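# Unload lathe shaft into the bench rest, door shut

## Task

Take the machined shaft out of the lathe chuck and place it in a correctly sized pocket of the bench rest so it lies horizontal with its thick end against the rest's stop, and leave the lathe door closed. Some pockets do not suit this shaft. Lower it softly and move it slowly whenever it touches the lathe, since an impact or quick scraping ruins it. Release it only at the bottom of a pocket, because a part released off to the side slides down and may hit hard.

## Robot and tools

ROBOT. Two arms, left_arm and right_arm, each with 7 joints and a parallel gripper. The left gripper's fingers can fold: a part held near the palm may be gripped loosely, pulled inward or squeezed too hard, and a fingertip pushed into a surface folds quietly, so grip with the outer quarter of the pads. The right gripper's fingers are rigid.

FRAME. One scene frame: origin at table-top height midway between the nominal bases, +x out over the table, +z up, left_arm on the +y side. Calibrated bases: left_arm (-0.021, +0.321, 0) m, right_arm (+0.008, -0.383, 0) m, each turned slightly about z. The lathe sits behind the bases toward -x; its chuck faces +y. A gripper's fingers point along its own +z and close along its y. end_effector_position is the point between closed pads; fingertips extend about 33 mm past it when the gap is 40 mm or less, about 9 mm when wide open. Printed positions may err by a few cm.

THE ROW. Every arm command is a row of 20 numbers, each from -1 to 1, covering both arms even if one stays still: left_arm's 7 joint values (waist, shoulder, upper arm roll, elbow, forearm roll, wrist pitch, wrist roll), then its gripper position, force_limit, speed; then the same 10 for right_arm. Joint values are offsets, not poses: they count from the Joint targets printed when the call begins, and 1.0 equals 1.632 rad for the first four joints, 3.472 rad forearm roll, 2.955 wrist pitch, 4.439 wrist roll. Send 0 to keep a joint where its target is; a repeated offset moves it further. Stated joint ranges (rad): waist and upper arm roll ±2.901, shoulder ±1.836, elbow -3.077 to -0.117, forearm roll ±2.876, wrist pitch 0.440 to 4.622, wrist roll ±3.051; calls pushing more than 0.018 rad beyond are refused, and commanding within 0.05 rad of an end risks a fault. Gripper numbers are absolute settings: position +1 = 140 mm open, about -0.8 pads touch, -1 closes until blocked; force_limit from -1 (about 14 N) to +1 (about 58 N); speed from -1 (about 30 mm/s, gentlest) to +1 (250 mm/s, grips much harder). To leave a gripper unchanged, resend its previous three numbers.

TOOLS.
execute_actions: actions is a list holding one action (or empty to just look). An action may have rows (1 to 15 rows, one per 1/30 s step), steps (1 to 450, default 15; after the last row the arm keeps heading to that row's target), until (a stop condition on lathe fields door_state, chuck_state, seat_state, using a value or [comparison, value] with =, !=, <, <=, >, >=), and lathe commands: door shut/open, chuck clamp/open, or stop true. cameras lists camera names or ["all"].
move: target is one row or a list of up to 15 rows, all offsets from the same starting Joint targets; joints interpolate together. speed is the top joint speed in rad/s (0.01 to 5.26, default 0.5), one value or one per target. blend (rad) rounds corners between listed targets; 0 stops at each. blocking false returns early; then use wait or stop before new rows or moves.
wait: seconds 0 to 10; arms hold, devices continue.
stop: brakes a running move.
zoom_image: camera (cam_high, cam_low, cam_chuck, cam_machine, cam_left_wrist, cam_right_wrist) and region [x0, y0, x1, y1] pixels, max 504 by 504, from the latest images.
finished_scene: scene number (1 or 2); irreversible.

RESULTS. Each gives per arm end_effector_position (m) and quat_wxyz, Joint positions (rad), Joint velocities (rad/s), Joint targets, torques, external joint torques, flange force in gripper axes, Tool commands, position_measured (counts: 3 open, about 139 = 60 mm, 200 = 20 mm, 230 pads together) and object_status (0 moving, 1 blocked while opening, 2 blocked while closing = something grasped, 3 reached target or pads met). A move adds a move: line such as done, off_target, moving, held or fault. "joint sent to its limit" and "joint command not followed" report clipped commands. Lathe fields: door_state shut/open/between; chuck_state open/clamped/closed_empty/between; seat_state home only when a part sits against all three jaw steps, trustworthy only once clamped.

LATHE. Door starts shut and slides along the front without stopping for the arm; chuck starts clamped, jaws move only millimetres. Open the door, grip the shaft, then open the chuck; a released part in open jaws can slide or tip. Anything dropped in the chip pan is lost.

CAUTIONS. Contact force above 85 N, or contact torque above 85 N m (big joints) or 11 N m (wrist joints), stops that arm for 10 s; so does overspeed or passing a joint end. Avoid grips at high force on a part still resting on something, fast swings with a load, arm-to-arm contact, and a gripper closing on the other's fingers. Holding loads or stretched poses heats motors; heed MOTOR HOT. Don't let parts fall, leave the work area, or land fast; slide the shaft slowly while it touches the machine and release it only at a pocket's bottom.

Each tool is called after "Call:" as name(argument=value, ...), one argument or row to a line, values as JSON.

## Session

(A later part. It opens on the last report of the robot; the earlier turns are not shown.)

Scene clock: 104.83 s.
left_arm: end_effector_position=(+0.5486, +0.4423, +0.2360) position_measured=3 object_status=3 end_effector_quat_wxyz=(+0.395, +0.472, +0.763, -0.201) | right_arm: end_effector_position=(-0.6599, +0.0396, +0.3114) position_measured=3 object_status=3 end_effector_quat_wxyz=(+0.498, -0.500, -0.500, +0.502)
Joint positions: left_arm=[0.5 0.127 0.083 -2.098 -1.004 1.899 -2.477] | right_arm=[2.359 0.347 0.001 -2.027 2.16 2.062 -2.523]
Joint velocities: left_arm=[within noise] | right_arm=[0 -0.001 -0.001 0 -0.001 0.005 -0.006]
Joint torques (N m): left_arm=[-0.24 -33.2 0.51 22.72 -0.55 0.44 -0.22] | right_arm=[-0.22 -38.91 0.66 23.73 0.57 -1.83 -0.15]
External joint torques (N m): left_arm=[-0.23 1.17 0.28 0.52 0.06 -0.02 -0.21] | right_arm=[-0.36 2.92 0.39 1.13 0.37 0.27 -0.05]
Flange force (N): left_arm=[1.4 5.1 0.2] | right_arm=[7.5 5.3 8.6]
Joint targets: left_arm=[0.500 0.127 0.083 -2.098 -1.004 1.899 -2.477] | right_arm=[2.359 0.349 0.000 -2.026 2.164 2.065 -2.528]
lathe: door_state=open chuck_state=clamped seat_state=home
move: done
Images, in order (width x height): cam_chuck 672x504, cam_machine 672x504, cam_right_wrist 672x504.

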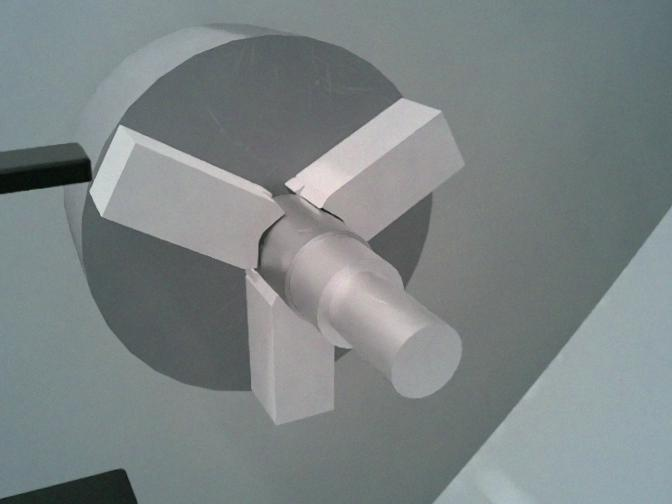

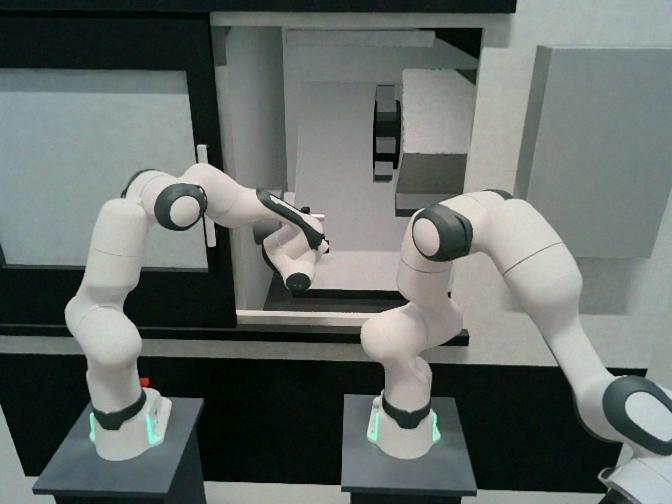

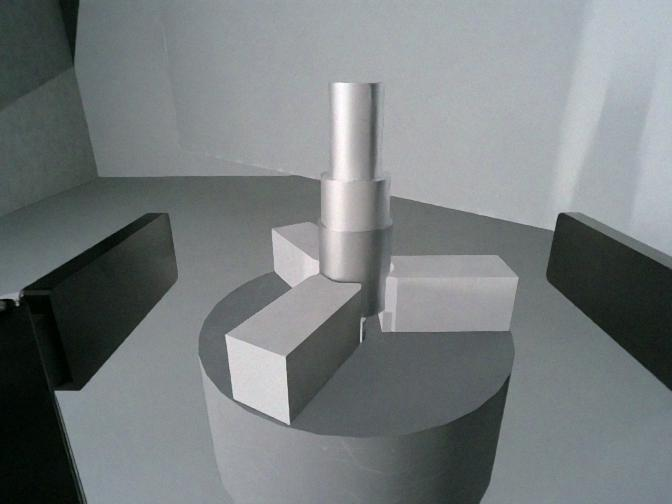

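Call:
move(
  target=[0,0,0,0,0,0,0,1,1,1,0.0441,0.0649,0,0.1024,0.0107,0.0266,0.0049,1,1,1],
  speed=0.3,
  cameras=["cam_chuck","cam_machine","cam_right_wrist"],
)

Call:
zoom_image(
  camera="cam_right_wrist",
  region=[150, 30, 570, 450],
)

Call:
zoom_image(
  camera="cam_machine",
  region=[190, 150, 370, 330],
)

Scene clock: 111.77 s.
left_arm: end_effector_position=(+0.5486, +0.4423, +0.2360) position_measured=3 object_status=3 end_effector_quat_wxyz=(+0.395, +0.472, +0.763, -0.201) | right_arm: end_effector_position=(-0.7146, +0.0437, +0.3116) position_measured=3 object_status=3 end_effector_quat_wxyz=(+0.502, -0.497, -0.503, +0.498)
Joint positions: left_arm=[0.5 0.127 0.083 -2.098 -1.004 1.899 -2.477] | right_arm=[2.43 0.453 0 -1.86 2.198 2.14 -2.511]
Joint velocities: left_arm=[within noise] | right_arm=[-0.001 -0.002 0 0.001 0 0.003 0.004]
Joint torques (N m): left_arm=[-0.19 -33.15 0.46 22.68 -0.53 0.43 -0.23] | right_arm=[-0.28 -42.37 0.93 24.45 0.4 -1.82 0.14]
External joint torques (N m): left_arm=[-0.09 1.28 0.31 0.46 0.08 -0.02 -0.21] | right_arm=[-0.43 3.13 0.75 1.25 0.39 0.23 0.24]
Flange force (N): left_arm=[1.6 5.1 0.1] | right_arm=[8.3 4.9 10.5]
Joint targets: left_arm=[0.500 0.127 0.083 -2.098 -1.004 1.899 -2.477] | right_arm=[2.431 0.455 0.000 -1.859 2.201 2.144 -2.506]
lathe: door_state=open chuck_state=clamped seat_state=home
move: done
Images, in order (width x height): cam_chuck 672x504, cam_machine 672x504, cam_right_wrist 672x504.

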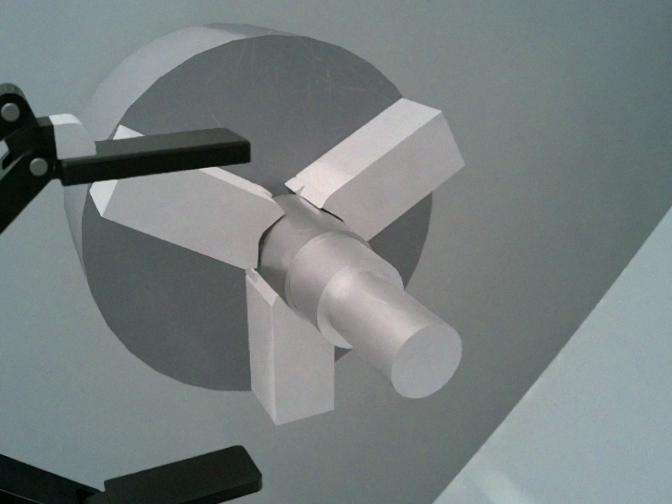

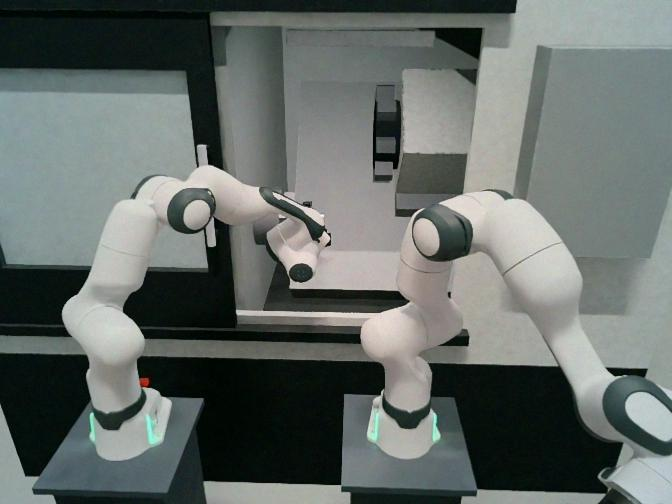

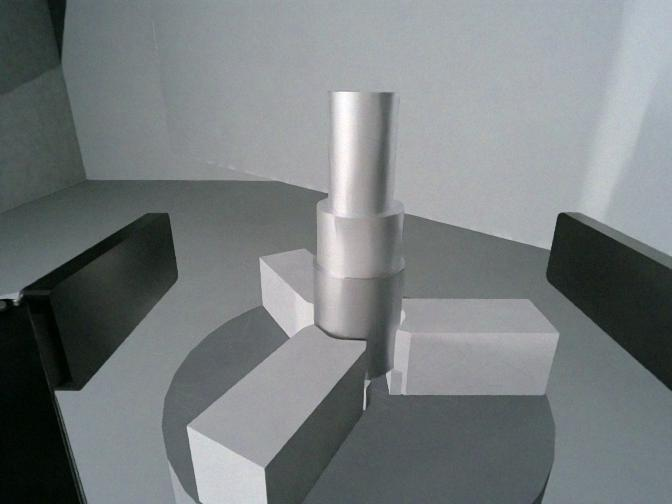

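Scaled by 1.200 from the camera's 672x504 image, which has a finer 960x720 frame.

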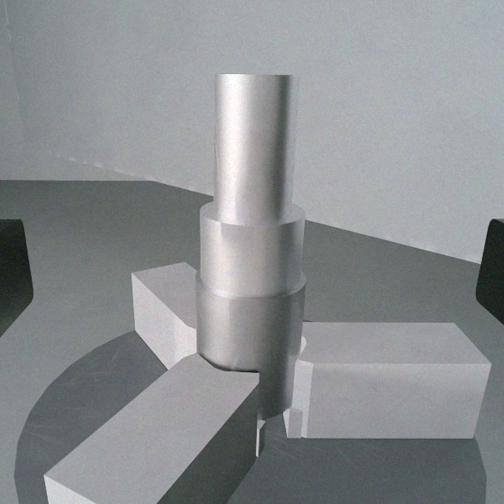

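Scaled by 2.800 from the camera's 672x504 image, which has a finer 960x720 frame.

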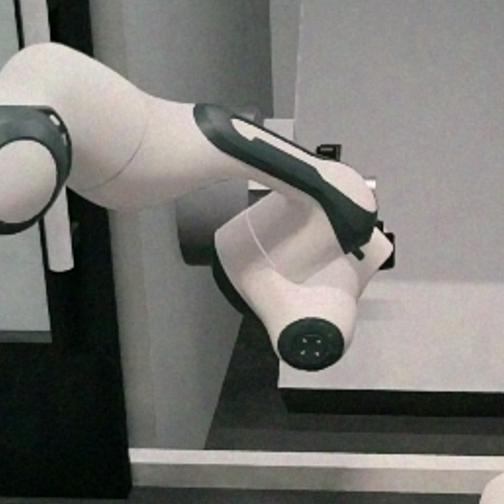

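Call:
move(
  target=[0,0,0,0,0,0,0,1,1,1,0.0297,0.0438,0,0.0690,0.0072,0.0179,0.0033,1,1,1],
  speed=0.15,
  cameras=["cam_chuck","cam_machine","cam_right_wrist"],
)

Call:
zoom_image(
  camera="cam_right_wrist",
  region=[150, 30, 570, 450],
)

Call:
zoom_image(
  camera="cam_machine",
  region=[250, 180, 350, 280],
)

Scene clock: 117.00 s.
left_arm: end_effector_position=(+0.5486, +0.4423, +0.2360) position_measured=3 object_status=3 end_effector_quat_wxyz=(+0.395, +0.472, +0.763, -0.201) | right_arm: end_effector_position=(-0.7513, +0.0412, +0.3109) position_measured=3 object_status=3 end_effector_quat_wxyz=(+0.502, -0.497, -0.502, +0.499)
Joint positions: left_arm=[0.5 0.127 0.083 -2.098 -1.004 1.899 -2.477] | right_arm=[2.478 0.524 0 -1.747 2.223 2.193 -2.497]
Joint velocities: left_arm=[within noise] | right_arm=[0.001 0.001 0 0.002 0.001 0.004 0.006]
Joint torques (N m): left_arm=[-0.27 -33.2 0.46 22.72 -0.56 0.42 -0.2] | right_arm=[-0.19 -44.56 0.85 25.09 0.22 -1.77 -0.03]
External joint torques (N m): left_arm=[-0.35 1.35 0.14 0.41 0.05 -0.06 -0.19] | right_arm=[-0.52 3.08 0.62 1.59 0.36 0.25 0.07]
Flange force (N): left_arm=[1.5 5.2 0.6] | right_arm=[9.0 4.9 12.3]
Joint targets: left_arm=[0.500 0.127 0.083 -2.098 -1.004 1.899 -2.477] | right_arm=[2.479 0.526 0.000 -1.746 2.226 2.197 -2.492]
lathe: door_state=open chuck_state=clamped seat_state=home
move: done
Images, in order (width x height): cam_chuck 672x504, cam_machine 672x504, cam_right_wrist 672x504.

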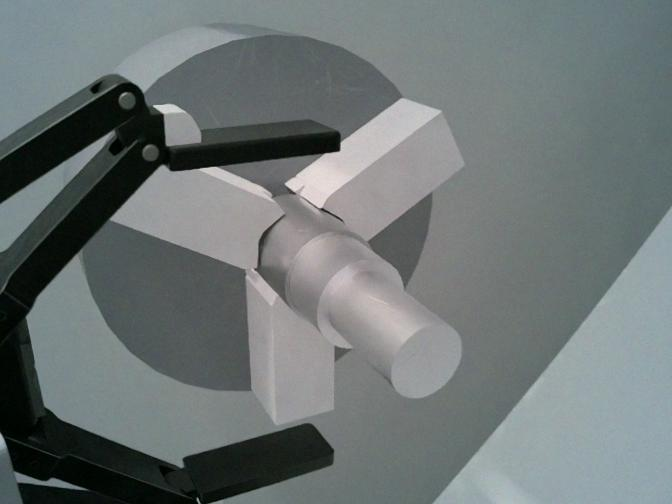

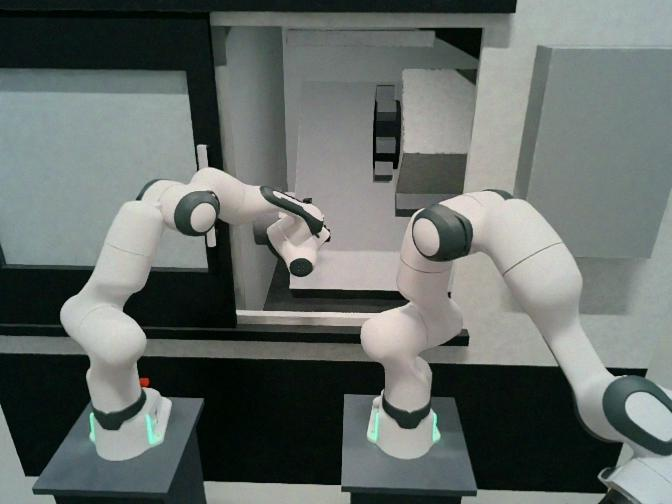

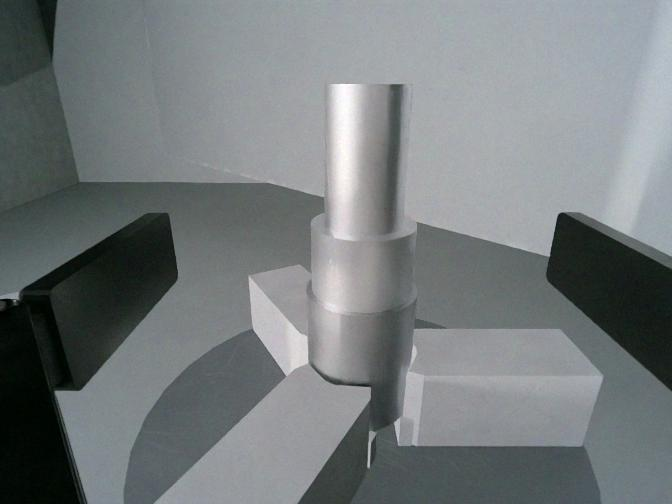

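Scaled by 1.200 from the camera's 672x504 image, which has a finer 960x720 frame.

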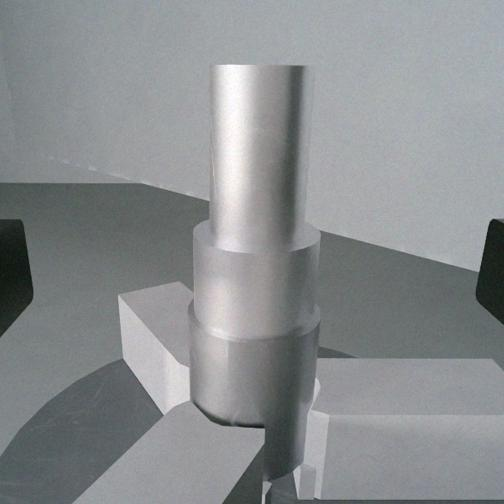

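Scaled by 5.040 from the camera's 672x504 image, which has a finer 960x720 frame.

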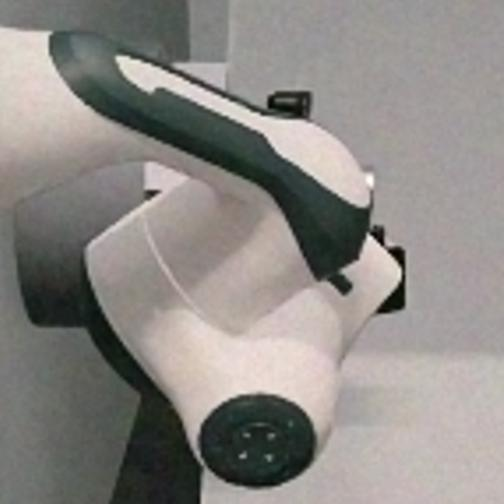

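Call:
move(
  target=[0,0,0,0,0,0,0,1,1,1,0.0036,0.0007,0,0,0,0,0,1,1,1],
  speed=0.1,
  cameras=["cam_chuck","cam_right_wrist"],
)

Call:
zoom_image(
  camera="cam_right_wrist",
  region=[150, 30, 570, 450],
)

Call:
zoom_image(
  camera="cam_chuck",
  region=[100, 60, 500, 460],
)

Scene clock: 122.63 s.
left_arm: end_effector_position=(+0.5486, +0.4423, +0.2360) position_measured=3 object_status=3 end_effector_quat_wxyz=(+0.395, +0.472, +0.763, -0.201) | right_arm: end_effector_position=(-0.7536, +0.0371, +0.3097) position_measured=3 object_status=3 end_effector_quat_wxyz=(+0.500, -0.497, -0.503, +0.500)
Joint positions: left_arm=[0.5 0.127 0.083 -2.098 -1.004 1.899 -2.477] | right_arm=[2.484 0.526 0 -1.747 2.223 2.194 -2.496]
Joint torques (N m): left_arm=[-0.22 -33.22 0.39 22.72 -0.54 0.43 -0.18] | right_arm=[0.07 -44.61 0.9 24.79 0.27 -1.84 0.07]
External joint torques (N m): left_arm=[-0.2 1.21 0.16 0.46 0.07 -0.04 -0.16] | right_arm=[-0.02 3.48 0.86 1.01 0.39 0.19 0.17]
Flange force (N): left_arm=[1.5 5.0 0.3] | right_arm=[7.8 5.4 11.7]
Joint targets: left_arm=[0.500 0.127 0.083 -2.098 -1.004 1.899 -2.477] | right_arm=[2.485 0.527 0.000 -1.746 2.226 2.197 -2.492]
lathe: door_state=open chuck_state=clamped seat_state=home
move: done
Images, in order (width x height): cam_chuck 672x504, cam_right_wrist 672x504.

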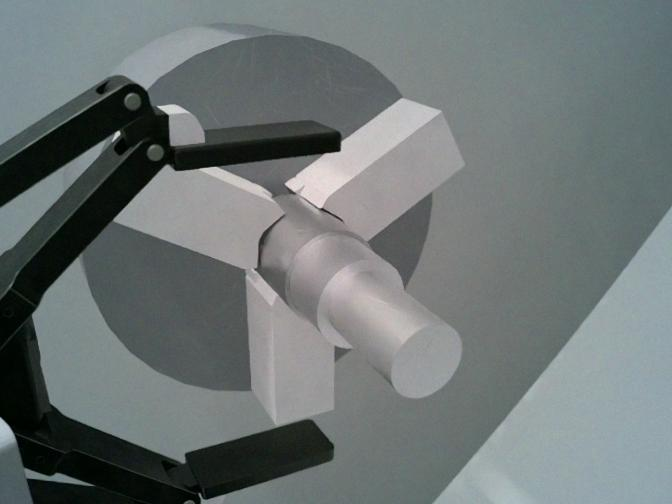

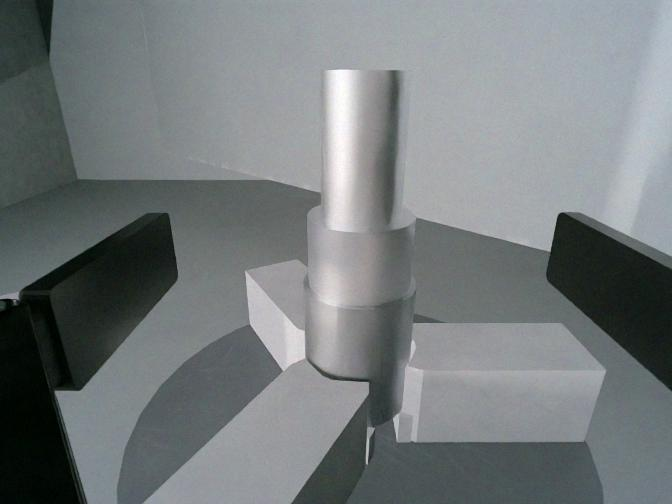

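Scaled by 1.200 from the camera's 672x504 image, which has a finer 960x720 frame.

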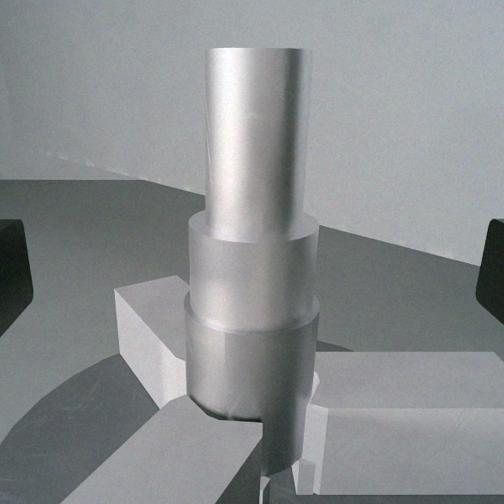

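Scaled by 1.260 from the camera's 672x504 image, which has a finer 960x720 frame.

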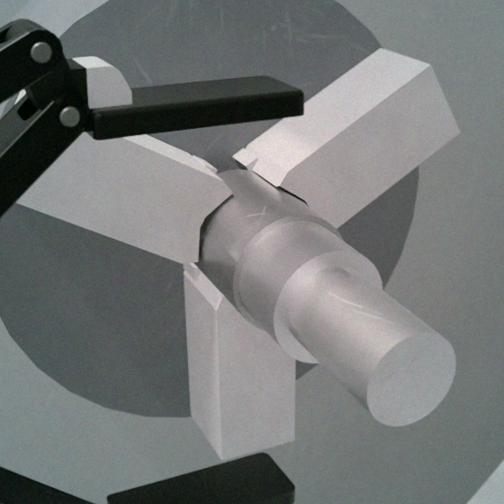

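Call:
execute_actions(
  actions=[
    {"rows":[[0,0,0,0,0,0,0,1,1,1,0,0,0,0,0,0,0,-0.15,0,-1]],"steps":110},
  ],
  cameras=["cam_chuck","cam_right_wrist"],
)

Call:
zoom_image(
  camera="cam_right_wrist",
  region=[150, 30, 570, 450],
)

Call:
zoom_image(
  camera="cam_chuck",
  region=[100, 60, 500, 460],
)

Scene clock: 128.07 s.
left_arm: end_effector_position=(+0.5486, +0.4423, +0.2360) position_measured=3 object_status=3 end_effector_quat_wxyz=(+0.395, +0.472, +0.763, -0.201) | right_arm: end_effector_position=(-0.7536, +0.0371, +0.3097) position_measured=148 object_status=3 end_effector_quat_wxyz=(+0.500, -0.497, -0.503, +0.500)
Joint positions: left_arm=[0.5 0.127 0.083 -2.098 -1.004 1.899 -2.477] | right_arm=[2.484 0.526 0 -1.747 2.223 2.194 -2.496]
Joint torques (N m): left_arm=[-0.22 -33.22 0.48 22.71 -0.54 0.42 -0.18] | right_arm=[0.11 -44.68 0.82 24.85 0.31 -1.86 0.11]
External joint torques (N m): left_arm=[-0.33 1.29 0.13 0.41 0.06 -0.06 -0.16] | right_arm=[-0.2 3.38 0.59 1.05 0.41 0.24 0.21]
Flange force (N): left_arm=[1.5 5.0 0.5] | right_arm=[8.0 5.1 11.4]
Joint targets: left_arm=[0.500 0.127 0.083 -2.098 -1.004 1.899 -2.477] | right_arm=[2.485 0.527 0.000 -1.746 2.226 2.197 -2.492]
lathe: door_state=open chuck_state=clamped seat_state=home
Images, in order (width x height): cam_chuck 672x504, cam_right_wrist 672x504.

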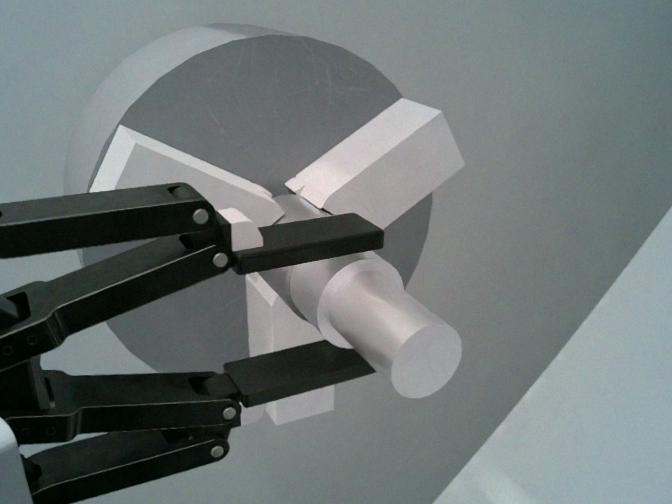

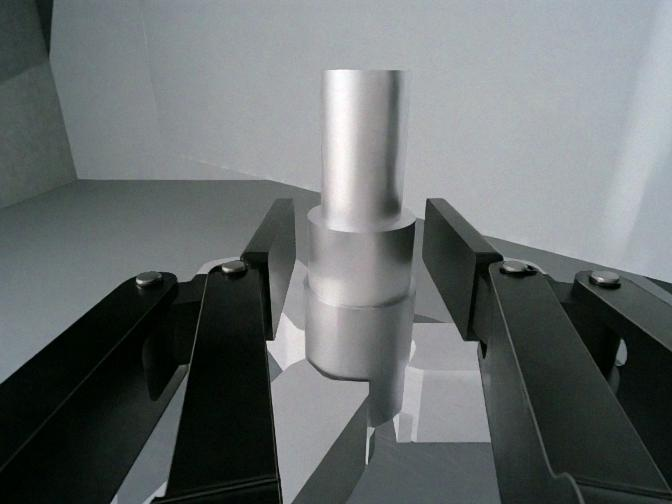

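Scaled by 1.200 from the camera's 672x504 image, which has a finer 960x720 frame.

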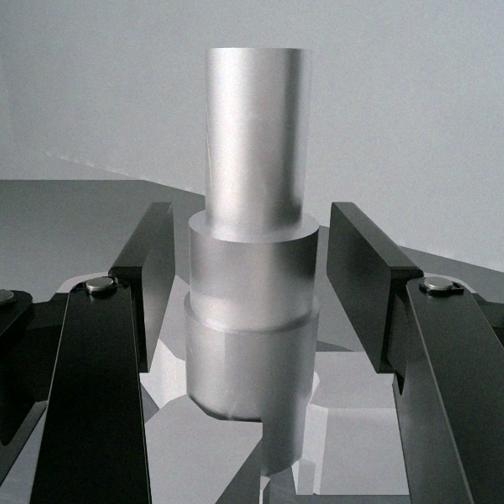

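Scaled by 1.260 from the camera's 672x504 image, which has a finer 960x720 frame.

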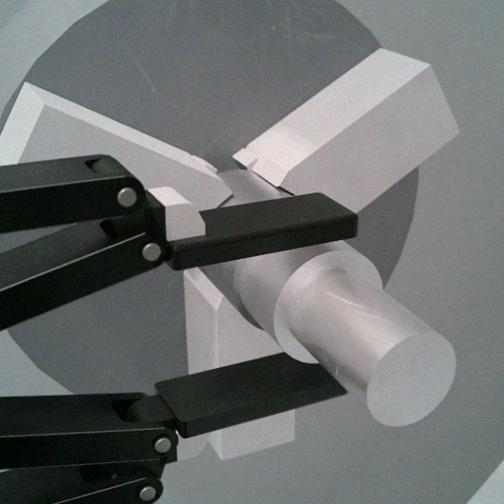

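Call:
execute_actions(
  actions=[
    {"rows":[[0,0,0,0,0,0,0,1,1,1,0,0,0,0,0,0,0,-1,0,-1]],"steps":75},
  ],
  cameras=["cam_chuck","cam_right_wrist"],
)

Call:
zoom_image(
  camera="cam_right_wrist",
  region=[150, 30, 570, 450],
)

Call:
zoom_image(
  camera="cam_chuck",
  region=[100, 60, 500, 460],
)

Scene clock: 132.30 s.
left_arm: end_effector_position=(+0.5486, +0.4423, +0.2360) position_measured=3 object_status=3 end_effector_quat_wxyz=(+0.395, +0.472, +0.763, -0.201) | right_arm: end_effector_position=(-0.7534, +0.0372, +0.3096) position_measured=168 object_status=2 end_effector_quat_wxyz=(+0.499, -0.498, -0.503, +0.500)
Joint positions: left_arm=[0.5 0.127 0.083 -2.098 -1.004 1.899 -2.477] | right_arm=[2.484 0.526 0 -1.748 2.223 2.194 -2.494]
Joint torques (N m): left_arm=[-0.21 -33.18 0.49 22.75 -0.57 0.43 -0.21] | right_arm=[0.91 -44.14 1.21 25.7 0.41 -1.44 -0.02]
External joint torques (N m): left_arm=[-0.22 1.01 0.23 0.65 0.04 -0.03 -0.19] | right_arm=[0.66 3.8 1.01 1.97 0.51 0.66 0.08]
Flange force (N): left_arm=[1.2 5.1 0.0] | right_arm=[9.9 5.5 17.1]
Joint targets: left_arm=[0.500 0.127 0.083 -2.098 -1.004 1.899 -2.477] | right_arm=[2.485 0.527 0.000 -1.746 2.226 2.197 -2.492]
lathe: door_state=open chuck_state=clamped seat_state=home
Images, in order (width x height): cam_chuck 672x504, cam_right_wrist 672x504.

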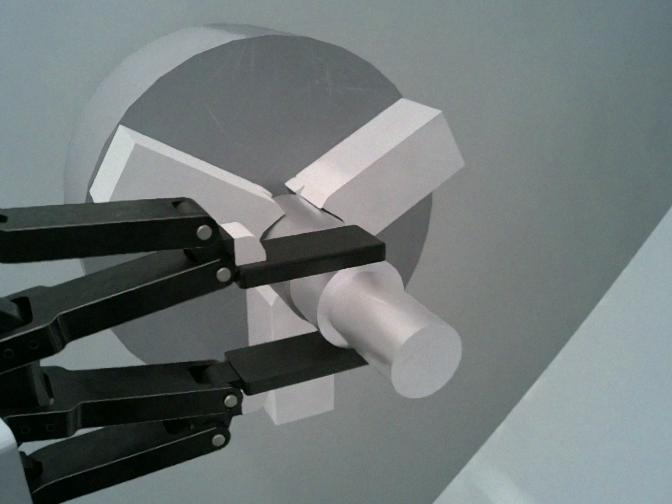

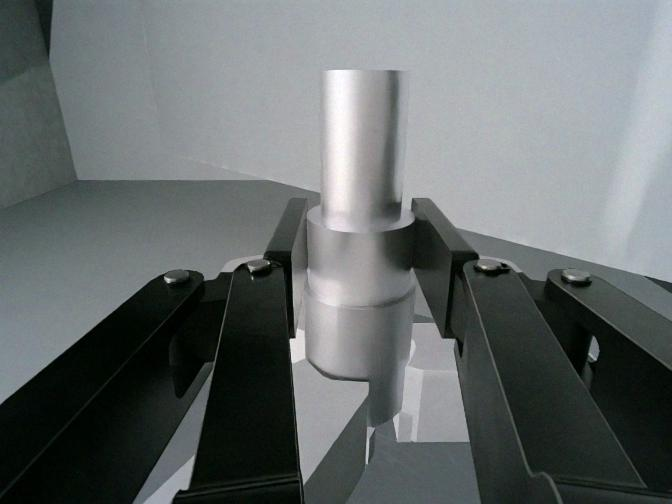

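Scaled by 1.200 from the camera's 672x504 image, which has a finer 960x720 frame.

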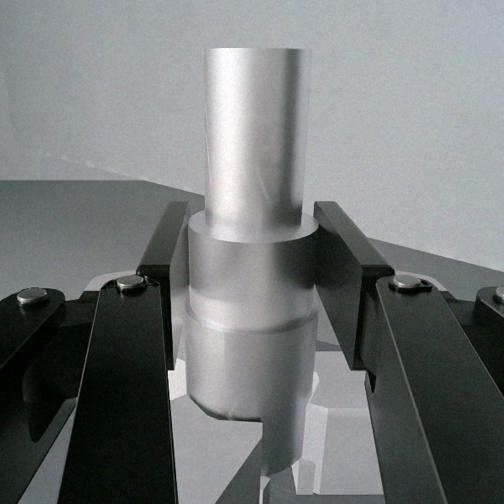

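Scaled by 1.260 from the camera's 672x504 image, which has a finer 960x720 frame.

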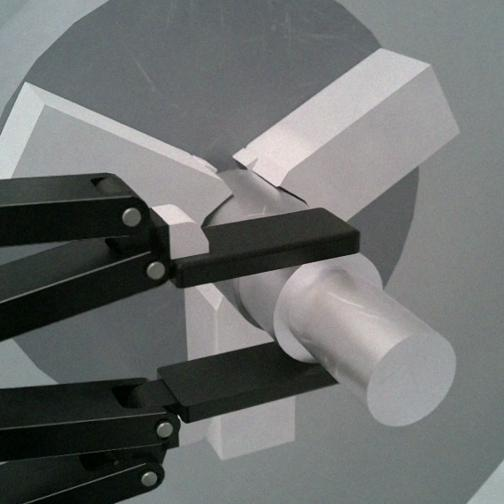

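Call:
execute_actions(
  actions=[
    {"lathe":{"chuck":"open"},"steps":150,"until":{"lathe":{"chuck_state":"open"}}},
  ],
  cameras=["cam_chuck","cam_right_wrist"],
)

Call:
zoom_image(
  camera="cam_chuck",
  region=[100, 60, 500, 460],
)

Scene clock: 140.83 s.
left_arm: end_effector_position=(+0.5486, +0.4423, +0.2360) position_measured=3 object_status=3 end_effector_quat_wxyz=(+0.395, +0.472, +0.763, -0.201) | right_arm: end_effector_position=(-0.7534, +0.0372, +0.3076) position_measured=168 object_status=2 end_effector_quat_wxyz=(+0.498, -0.499, -0.503, +0.500)
Joint positions: left_arm=[0.5 0.127 0.083 -2.098 -1.004 1.899 -2.477] | right_arm=[2.484 0.528 0 -1.748 2.223 2.195 -2.493]
Joint torques (N m): left_arm=[-0.2 -33.11 0.46 22.7 -0.56 0.42 -0.21] | right_arm=[-0.05 -45.63 0.79 25.04 0.26 -2.09 -0.09]
External joint torques (N m): left_arm=[-0.08 1.13 0.34 0.64 0.05 -0.02 -0.19] | right_arm=[-0.1 2.4 0.76 1.35 0.36 -0.02 0.01]
Flange force (N): left_arm=[1.5 5.4 -0.1] | right_arm=[6.8 4.1 10.0]
Joint targets: left_arm=[0.500 0.127 0.083 -2.098 -1.004 1.899 -2.477] | right_arm=[2.485 0.527 0.000 -1.746 2.226 2.197 -2.492]
Tool commands: left_gripper/position=+1.0 left_gripper/force_limit=+1.0 left_gripper/speed=+1.0 right_gripper/position=-1.0 right_gripper/force_limit=+0.0 right_gripper/speed=-1.0
lathe: door_state=open chuck_state=open seat_state=open
Images, in order (width x height): cam_chuck 672x504, cam_right_wrist 672x504.

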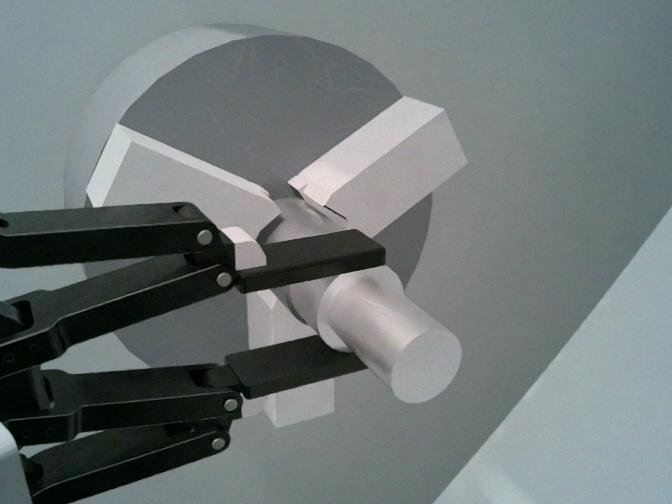

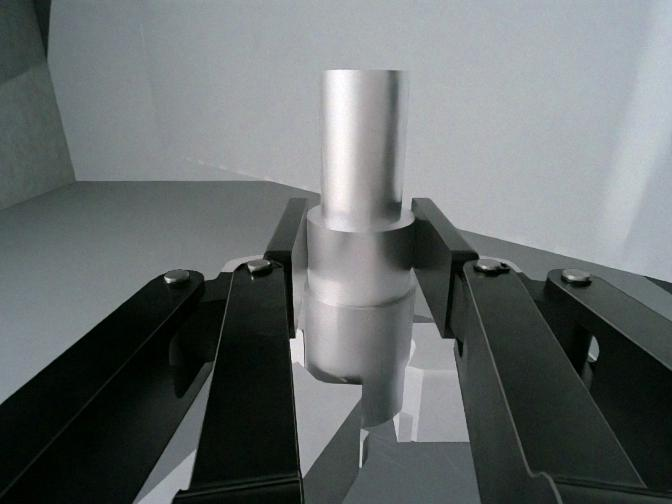

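Scaled by 1.260 from the camera's 672x504 image, which has a finer 960x720 frame.

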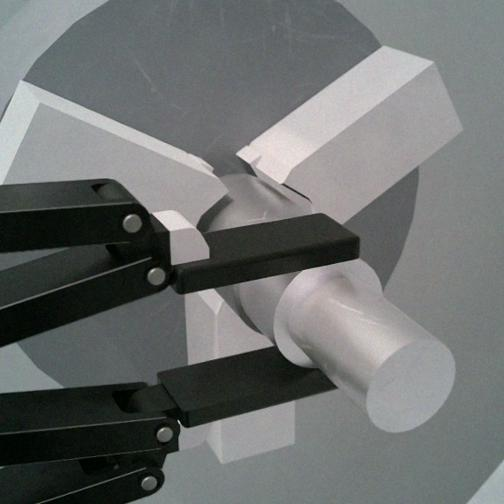

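Call:
move(
  target=[0,0,0,0,0,0,0,1,1,1,0,-0.0021,0,0,0,0,0,-1,0,-1],
  speed=0.02,
  cameras=["cam_chuck","cam_right_wrist"],
)

Call:
zoom_image(
  camera="cam_chuck",
  region=[100, 60, 500, 460],
)

Call:
zoom_image(
  camera="cam_right_wrist",
  region=[250, 170, 470, 460],
)

Scene clock: 143.37 s.
left_arm: end_effector_position=(+0.5486, +0.4423, +0.2360) position_measured=3 object_status=3 end_effector_quat_wxyz=(+0.395, +0.472, +0.763, -0.201) | right_arm: end_effector_position=(-0.7534, +0.0372, +0.3077) position_measured=168 object_status=2 end_effector_quat_wxyz=(+0.498, -0.499, -0.503, +0.500)
Joint positions: left_arm=[0.5 0.127 0.083 -2.098 -1.004 1.899 -2.477] | right_arm=[2.484 0.527 0 -1.748 2.223 2.196 -2.493]
Joint torques (N m): left_arm=[-0.22 -33.18 0.44 22.7 -0.52 0.44 -0.22] | right_arm=[-0.17 -47.15 0.81 25.34 0.25 -2.12 -0.03]
External joint torques (N m): left_arm=[-0.19 1.27 0.22 0.45 0.08 -0.02 -0.21] | right_arm=[-0.17 0.89 0.83 1.61 0.35 -0.05 0.07]
Flange force (N): left_arm=[1.5 5.1 0.3] | right_arm=[5.0 1.6 7.6]
Joint targets: left_arm=[0.500 0.127 0.083 -2.098 -1.004 1.899 -2.477] | right_arm=[2.485 0.524 0.000 -1.746 2.226 2.197 -2.492]
lathe: door_state=open chuck_state=open seat_state=open
move: done
Images, in order (width x height): cam_chuck 672x504, cam_right_wrist 672x504.

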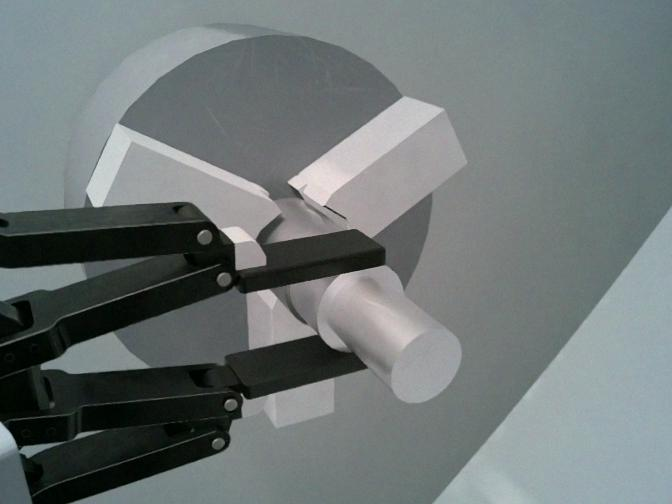

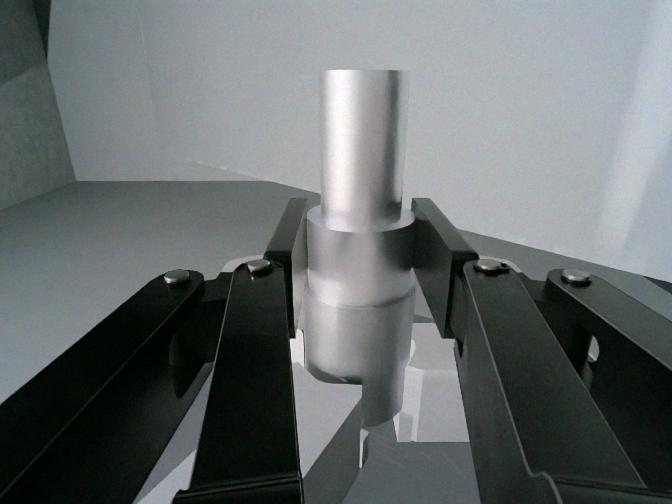

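Scaled by 1.260 from the camera's 672x504 image, which has a finer 960x720 frame.

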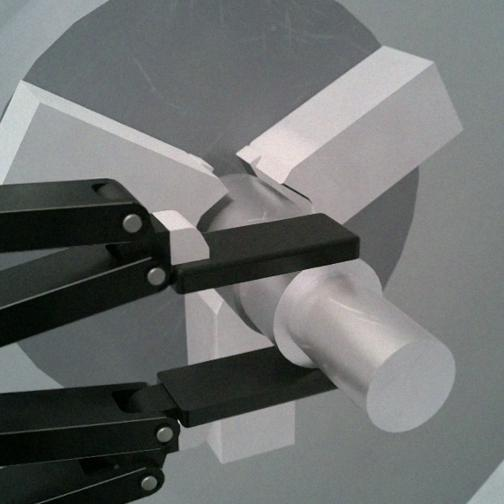

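Scaled by 1.738 from the camera's 672x504 image, which has a finer 960x720 frame.

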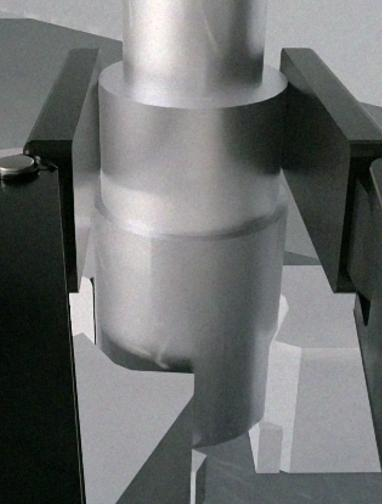

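Call:
move(
  target=[0,0,0,0,0,0,0,1,1,1,0,-0.0037,0,0,0,0,0,-1,0,-1],
  speed=0.02,
)

Scene clock: 144.87 s.
left_arm: end_effector_position=(+0.5486, +0.4423, +0.2360) position_measured=3 object_status=3 end_effector_quat_wxyz=(+0.395, +0.472, +0.763, -0.201) | right_arm: end_effector_position=(-0.7530, +0.0377, +0.3080) position_measured=168 object_status=2 end_effector_quat_wxyz=(+0.498, -0.500, -0.503, +0.499)
Joint positions: left_arm=[0.5 0.127 0.083 -2.098 -1.004 1.899 -2.477] | right_arm=[2.484 0.525 0 -1.748 2.223 2.2 -2.493]
Joint torques (N m): left_arm=[-0.21 -33.17 0.42 22.75 -0.53 0.44 -0.29] | right_arm=[-0.33 -49.11 0.93 26.2 0.38 -2.83 -0.05]
External joint torques (N m): left_arm=[-0.23 1.29 0.15 0.51 0.07 -0.03 -0.27] | right_arm=[-0.27 -0.97 1 2.41 0.48 -0.78 0.05]
Flange force (N): left_arm=[1.3 5.4 0.3] | right_arm=[3.8 -0.4 5.3]
Joint targets: left_arm=[0.500 0.127 0.083 -2.098 -1.004 1.899 -2.477] | right_arm=[2.485 0.518 0.000 -1.746 2.226 2.197 -2.492]
lathe: door_state=open chuck_state=open seat_state=open
move: done

Call:
move(
  target=[0,0,0,0,0,0,0,1,1,1,0,-0.0022,0,0,0,-0.0022,0,-1,0,-1],
  speed=0.02,
)

Scene clock: 146.47 s.
left_arm: end_effector_position=(+0.5486, +0.4423, +0.2360) position_measured=3 object_status=3 end_effector_quat_wxyz=(+0.395, +0.472, +0.763, -0.201) | right_arm: end_effector_position=(-0.7528, +0.0376, +0.3093) position_measured=168 object_status=2 end_effector_quat_wxyz=(+0.499, -0.499, -0.503, +0.499)
Joint positions: left_arm=[0.5 0.127 0.083 -2.098 -1.004 1.899 -2.477] | right_arm=[2.484 0.523 0 -1.75 2.223 2.2 -2.493]
Joint torques (N m): left_arm=[-0.19 -33.13 0.5 22.72 -0.55 0.42 -0.19] | right_arm=[-0.19 -49.62 1.18 26.94 0.52 -3.39 -0.05]
External joint torques (N m): left_arm=[-0.09 1.28 0.35 0.5 0.05 -0.03 -0.17] | right_arm=[-0.43 -1.72 1.01 3.22 0.63 -1.31 0.05]
Flange force (N): left_arm=[1.7 5.3 0.1] | right_arm=[4.7 -0.9 5.5]
Joint targets: left_arm=[0.500 0.127 0.083 -2.098 -1.004 1.899 -2.477] | right_arm=[2.485 0.514 0.000 -1.746 2.226 2.190 -2.492]
lathe: door_state=open chuck_state=open seat_state=open
move: done

Call:
move(
  target=[0,0,0,0,0,0,0,1,1,1,0,-0.0004,0,0,0,0,0,-1,0,-1],
  speed=0.02,
  cameras=["cam_chuck","cam_right_wrist"],
)

Call:
zoom_image(
  camera="cam_chuck",
  region=[100, 60, 500, 460],
)

Call:
zoom_image(
  camera="cam_right_wrist",
  region=[250, 170, 470, 460],
)

Scene clock: 148.33 s.
left_arm: end_effector_position=(+0.5486, +0.4423, +0.2360) position_measured=3 object_status=3 end_effector_quat_wxyz=(+0.395, +0.472, +0.763, -0.201) | right_arm: end_effector_position=(-0.7528, +0.0376, +0.3097) position_measured=168 object_status=2 end_effector_quat_wxyz=(+0.499, -0.499, -0.503, +0.499)
Joint positions: left_arm=[0.5 0.127 0.083 -2.098 -1.004 1.899 -2.477] | right_arm=[2.484 0.522 0 -1.75 2.223 2.2 -2.493]
Joint torques (N m): left_arm=[-0.22 -33.17 0.45 22.68 -0.55 0.43 -0.26] | right_arm=[-0.25 -49.85 1.19 26.96 0.51 -3.39 -0.06]
External joint torques (N m): left_arm=[-0.25 1.2 0.18 0.45 0.06 -0.04 -0.25] | right_arm=[-0.4 -2.06 1.1 3.28 0.63 -1.33 0.04]
Flange force (N): left_arm=[1.3 5.0 0.3] | right_arm=[4.2 -1.4 5.0]
Joint targets: left_arm=[0.500 0.127 0.083 -2.098 -1.004 1.899 -2.477] | right_arm=[2.485 0.514 0.000 -1.746 2.226 2.190 -2.492]
lathe: door_state=open chuck_state=open seat_state=open
move: done
Images, in order (width x height): cam_chuck 672x504, cam_right_wrist 672x504.

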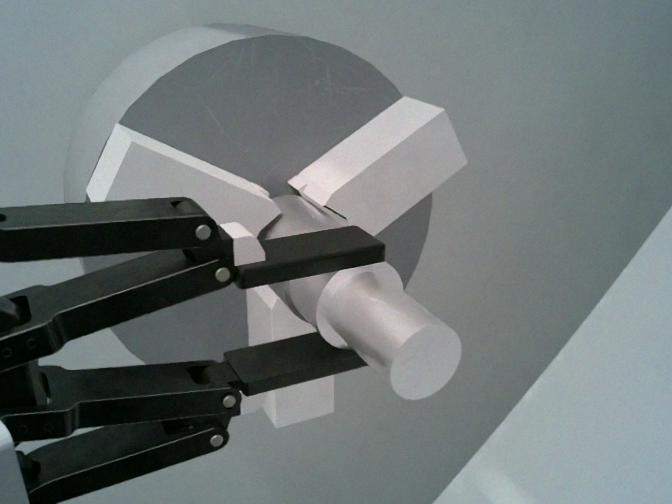

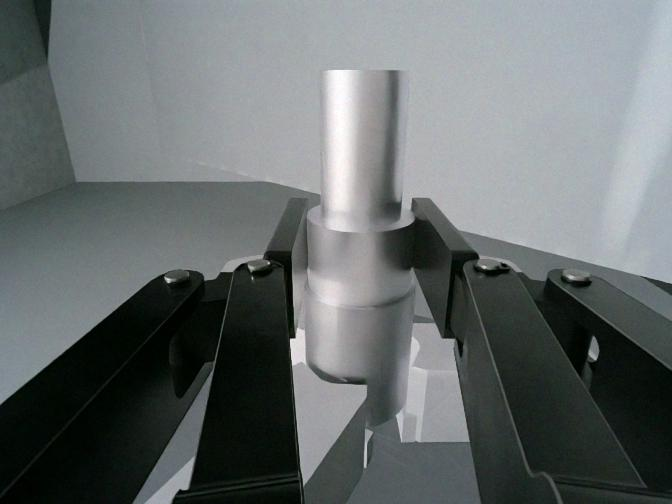

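Scaled by 1.260 from the camera's 672x504 image, which has a finer 960x720 frame.

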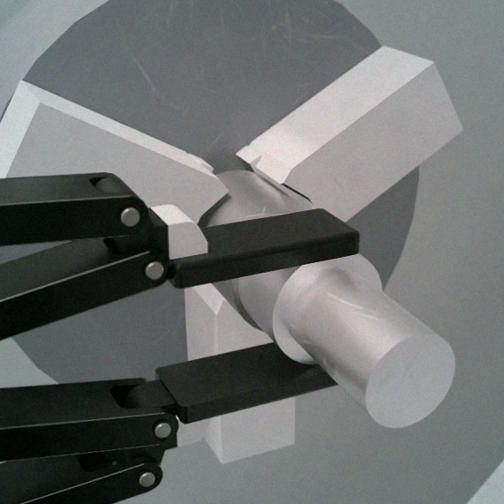

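Scaled by 1.738 from the camera's 672x504 image, which has a finer 960x720 frame.

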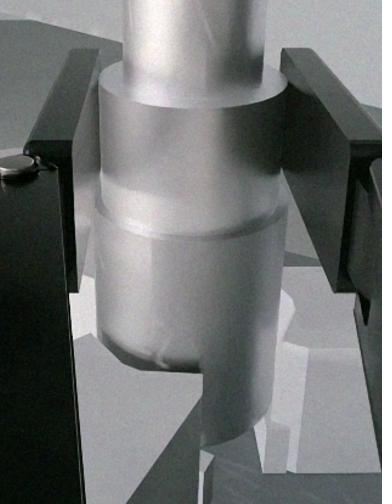

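Call:
move(
  target=[
    [0,0,0,0,0,0,0,1,1,1,-0.0279,0.0445,0,0.0684,-0.01917,-0.0019,0.01453,-1,0,-1],
    [0,0,0,0,0,0,0,1,1,1,-0.0537,0.0947,0,0.1472,-0.03822,-0.00315,0.03047,-1,0,-1],
  ],
  speed=0.05,
  blend=[0.01,0],
  cameras=["cam_chuck","cam_right_wrist","cam_machine"],
)

Scene clock: 154.80 s.
left_arm: end_effector_position=(+0.5486, +0.4423, +0.2360) position_measured=3 object_status=3 end_effector_quat_wxyz=(+0.395, +0.472, +0.763, -0.201) | right_arm: end_effector_position=(-0.7530, +0.1168, +0.3108) position_measured=168 object_status=2 end_effector_quat_wxyz=(+0.501, -0.498, -0.504, +0.497)
Joint positions: left_arm=[0.5 0.127 0.083 -2.098 -1.004 1.899 -2.477] | right_arm=[2.398 0.674 0 -1.512 2.093 2.192 -2.364]
Joint velocities: left_arm=[within noise] | right_arm=[0 0 0.001 -0.001 -0.001 0 0.007]
Joint torques (N m): left_arm=[-0.28 -33.18 0.47 22.77 -0.54 0.42 -0.17] | right_arm=[-0.51 -52.98 1.43 28.98 0.27 -3.2 0.19]
External joint torques (N m): left_arm=[-0.26 1.37 0.24 0.48 0.07 -0.05 -0.15] | right_arm=[-0.58 -0.42 1.31 4.33 0.25 -1.37 0.29]
Flange force (N): left_arm=[1.7 5.4 0.4] | right_arm=[14.0 0.6 12.9]
Joint targets: left_arm=[0.500 0.127 0.083 -2.098 -1.004 1.899 -2.477] | right_arm=[2.397 0.668 0.000 -1.506 2.093 2.181 -2.357]
lathe: door_state=open chuck_state=open seat_state=open
move: off_target (right_arm); right_arm: the wrist pitch is farthest, 0.011 rad from its target
Images, in order (width x height): cam_chuck 672x504, cam_machine 672x504, cam_right_wrist 672x504.

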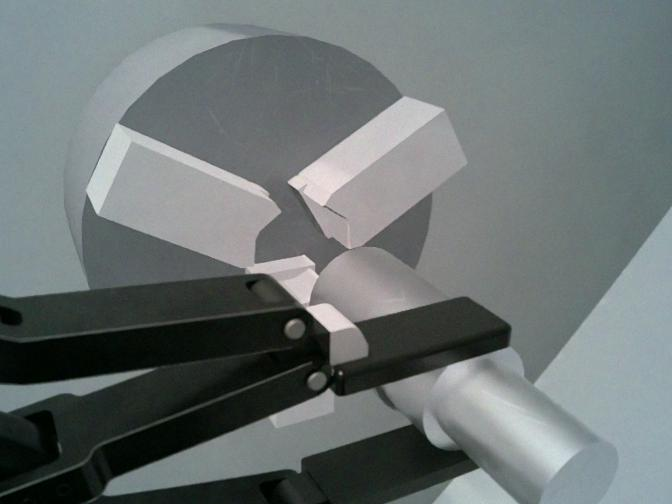

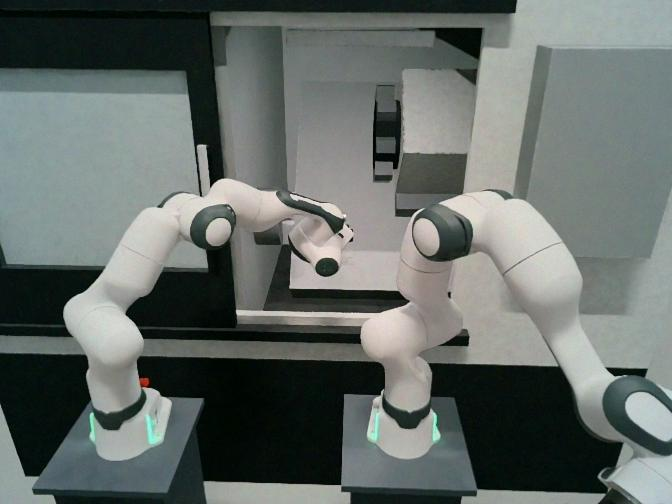

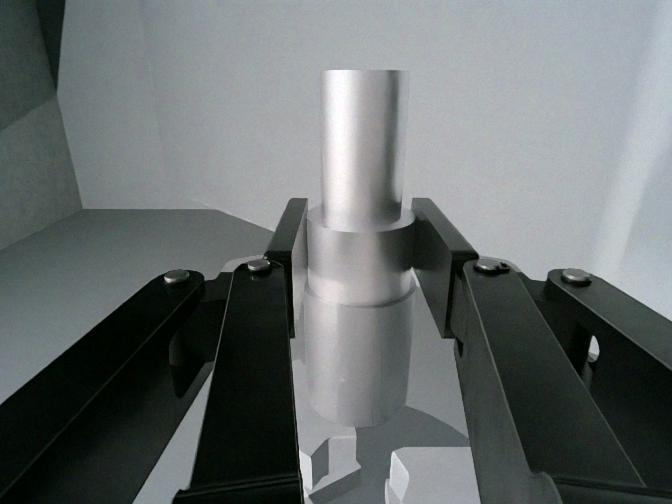

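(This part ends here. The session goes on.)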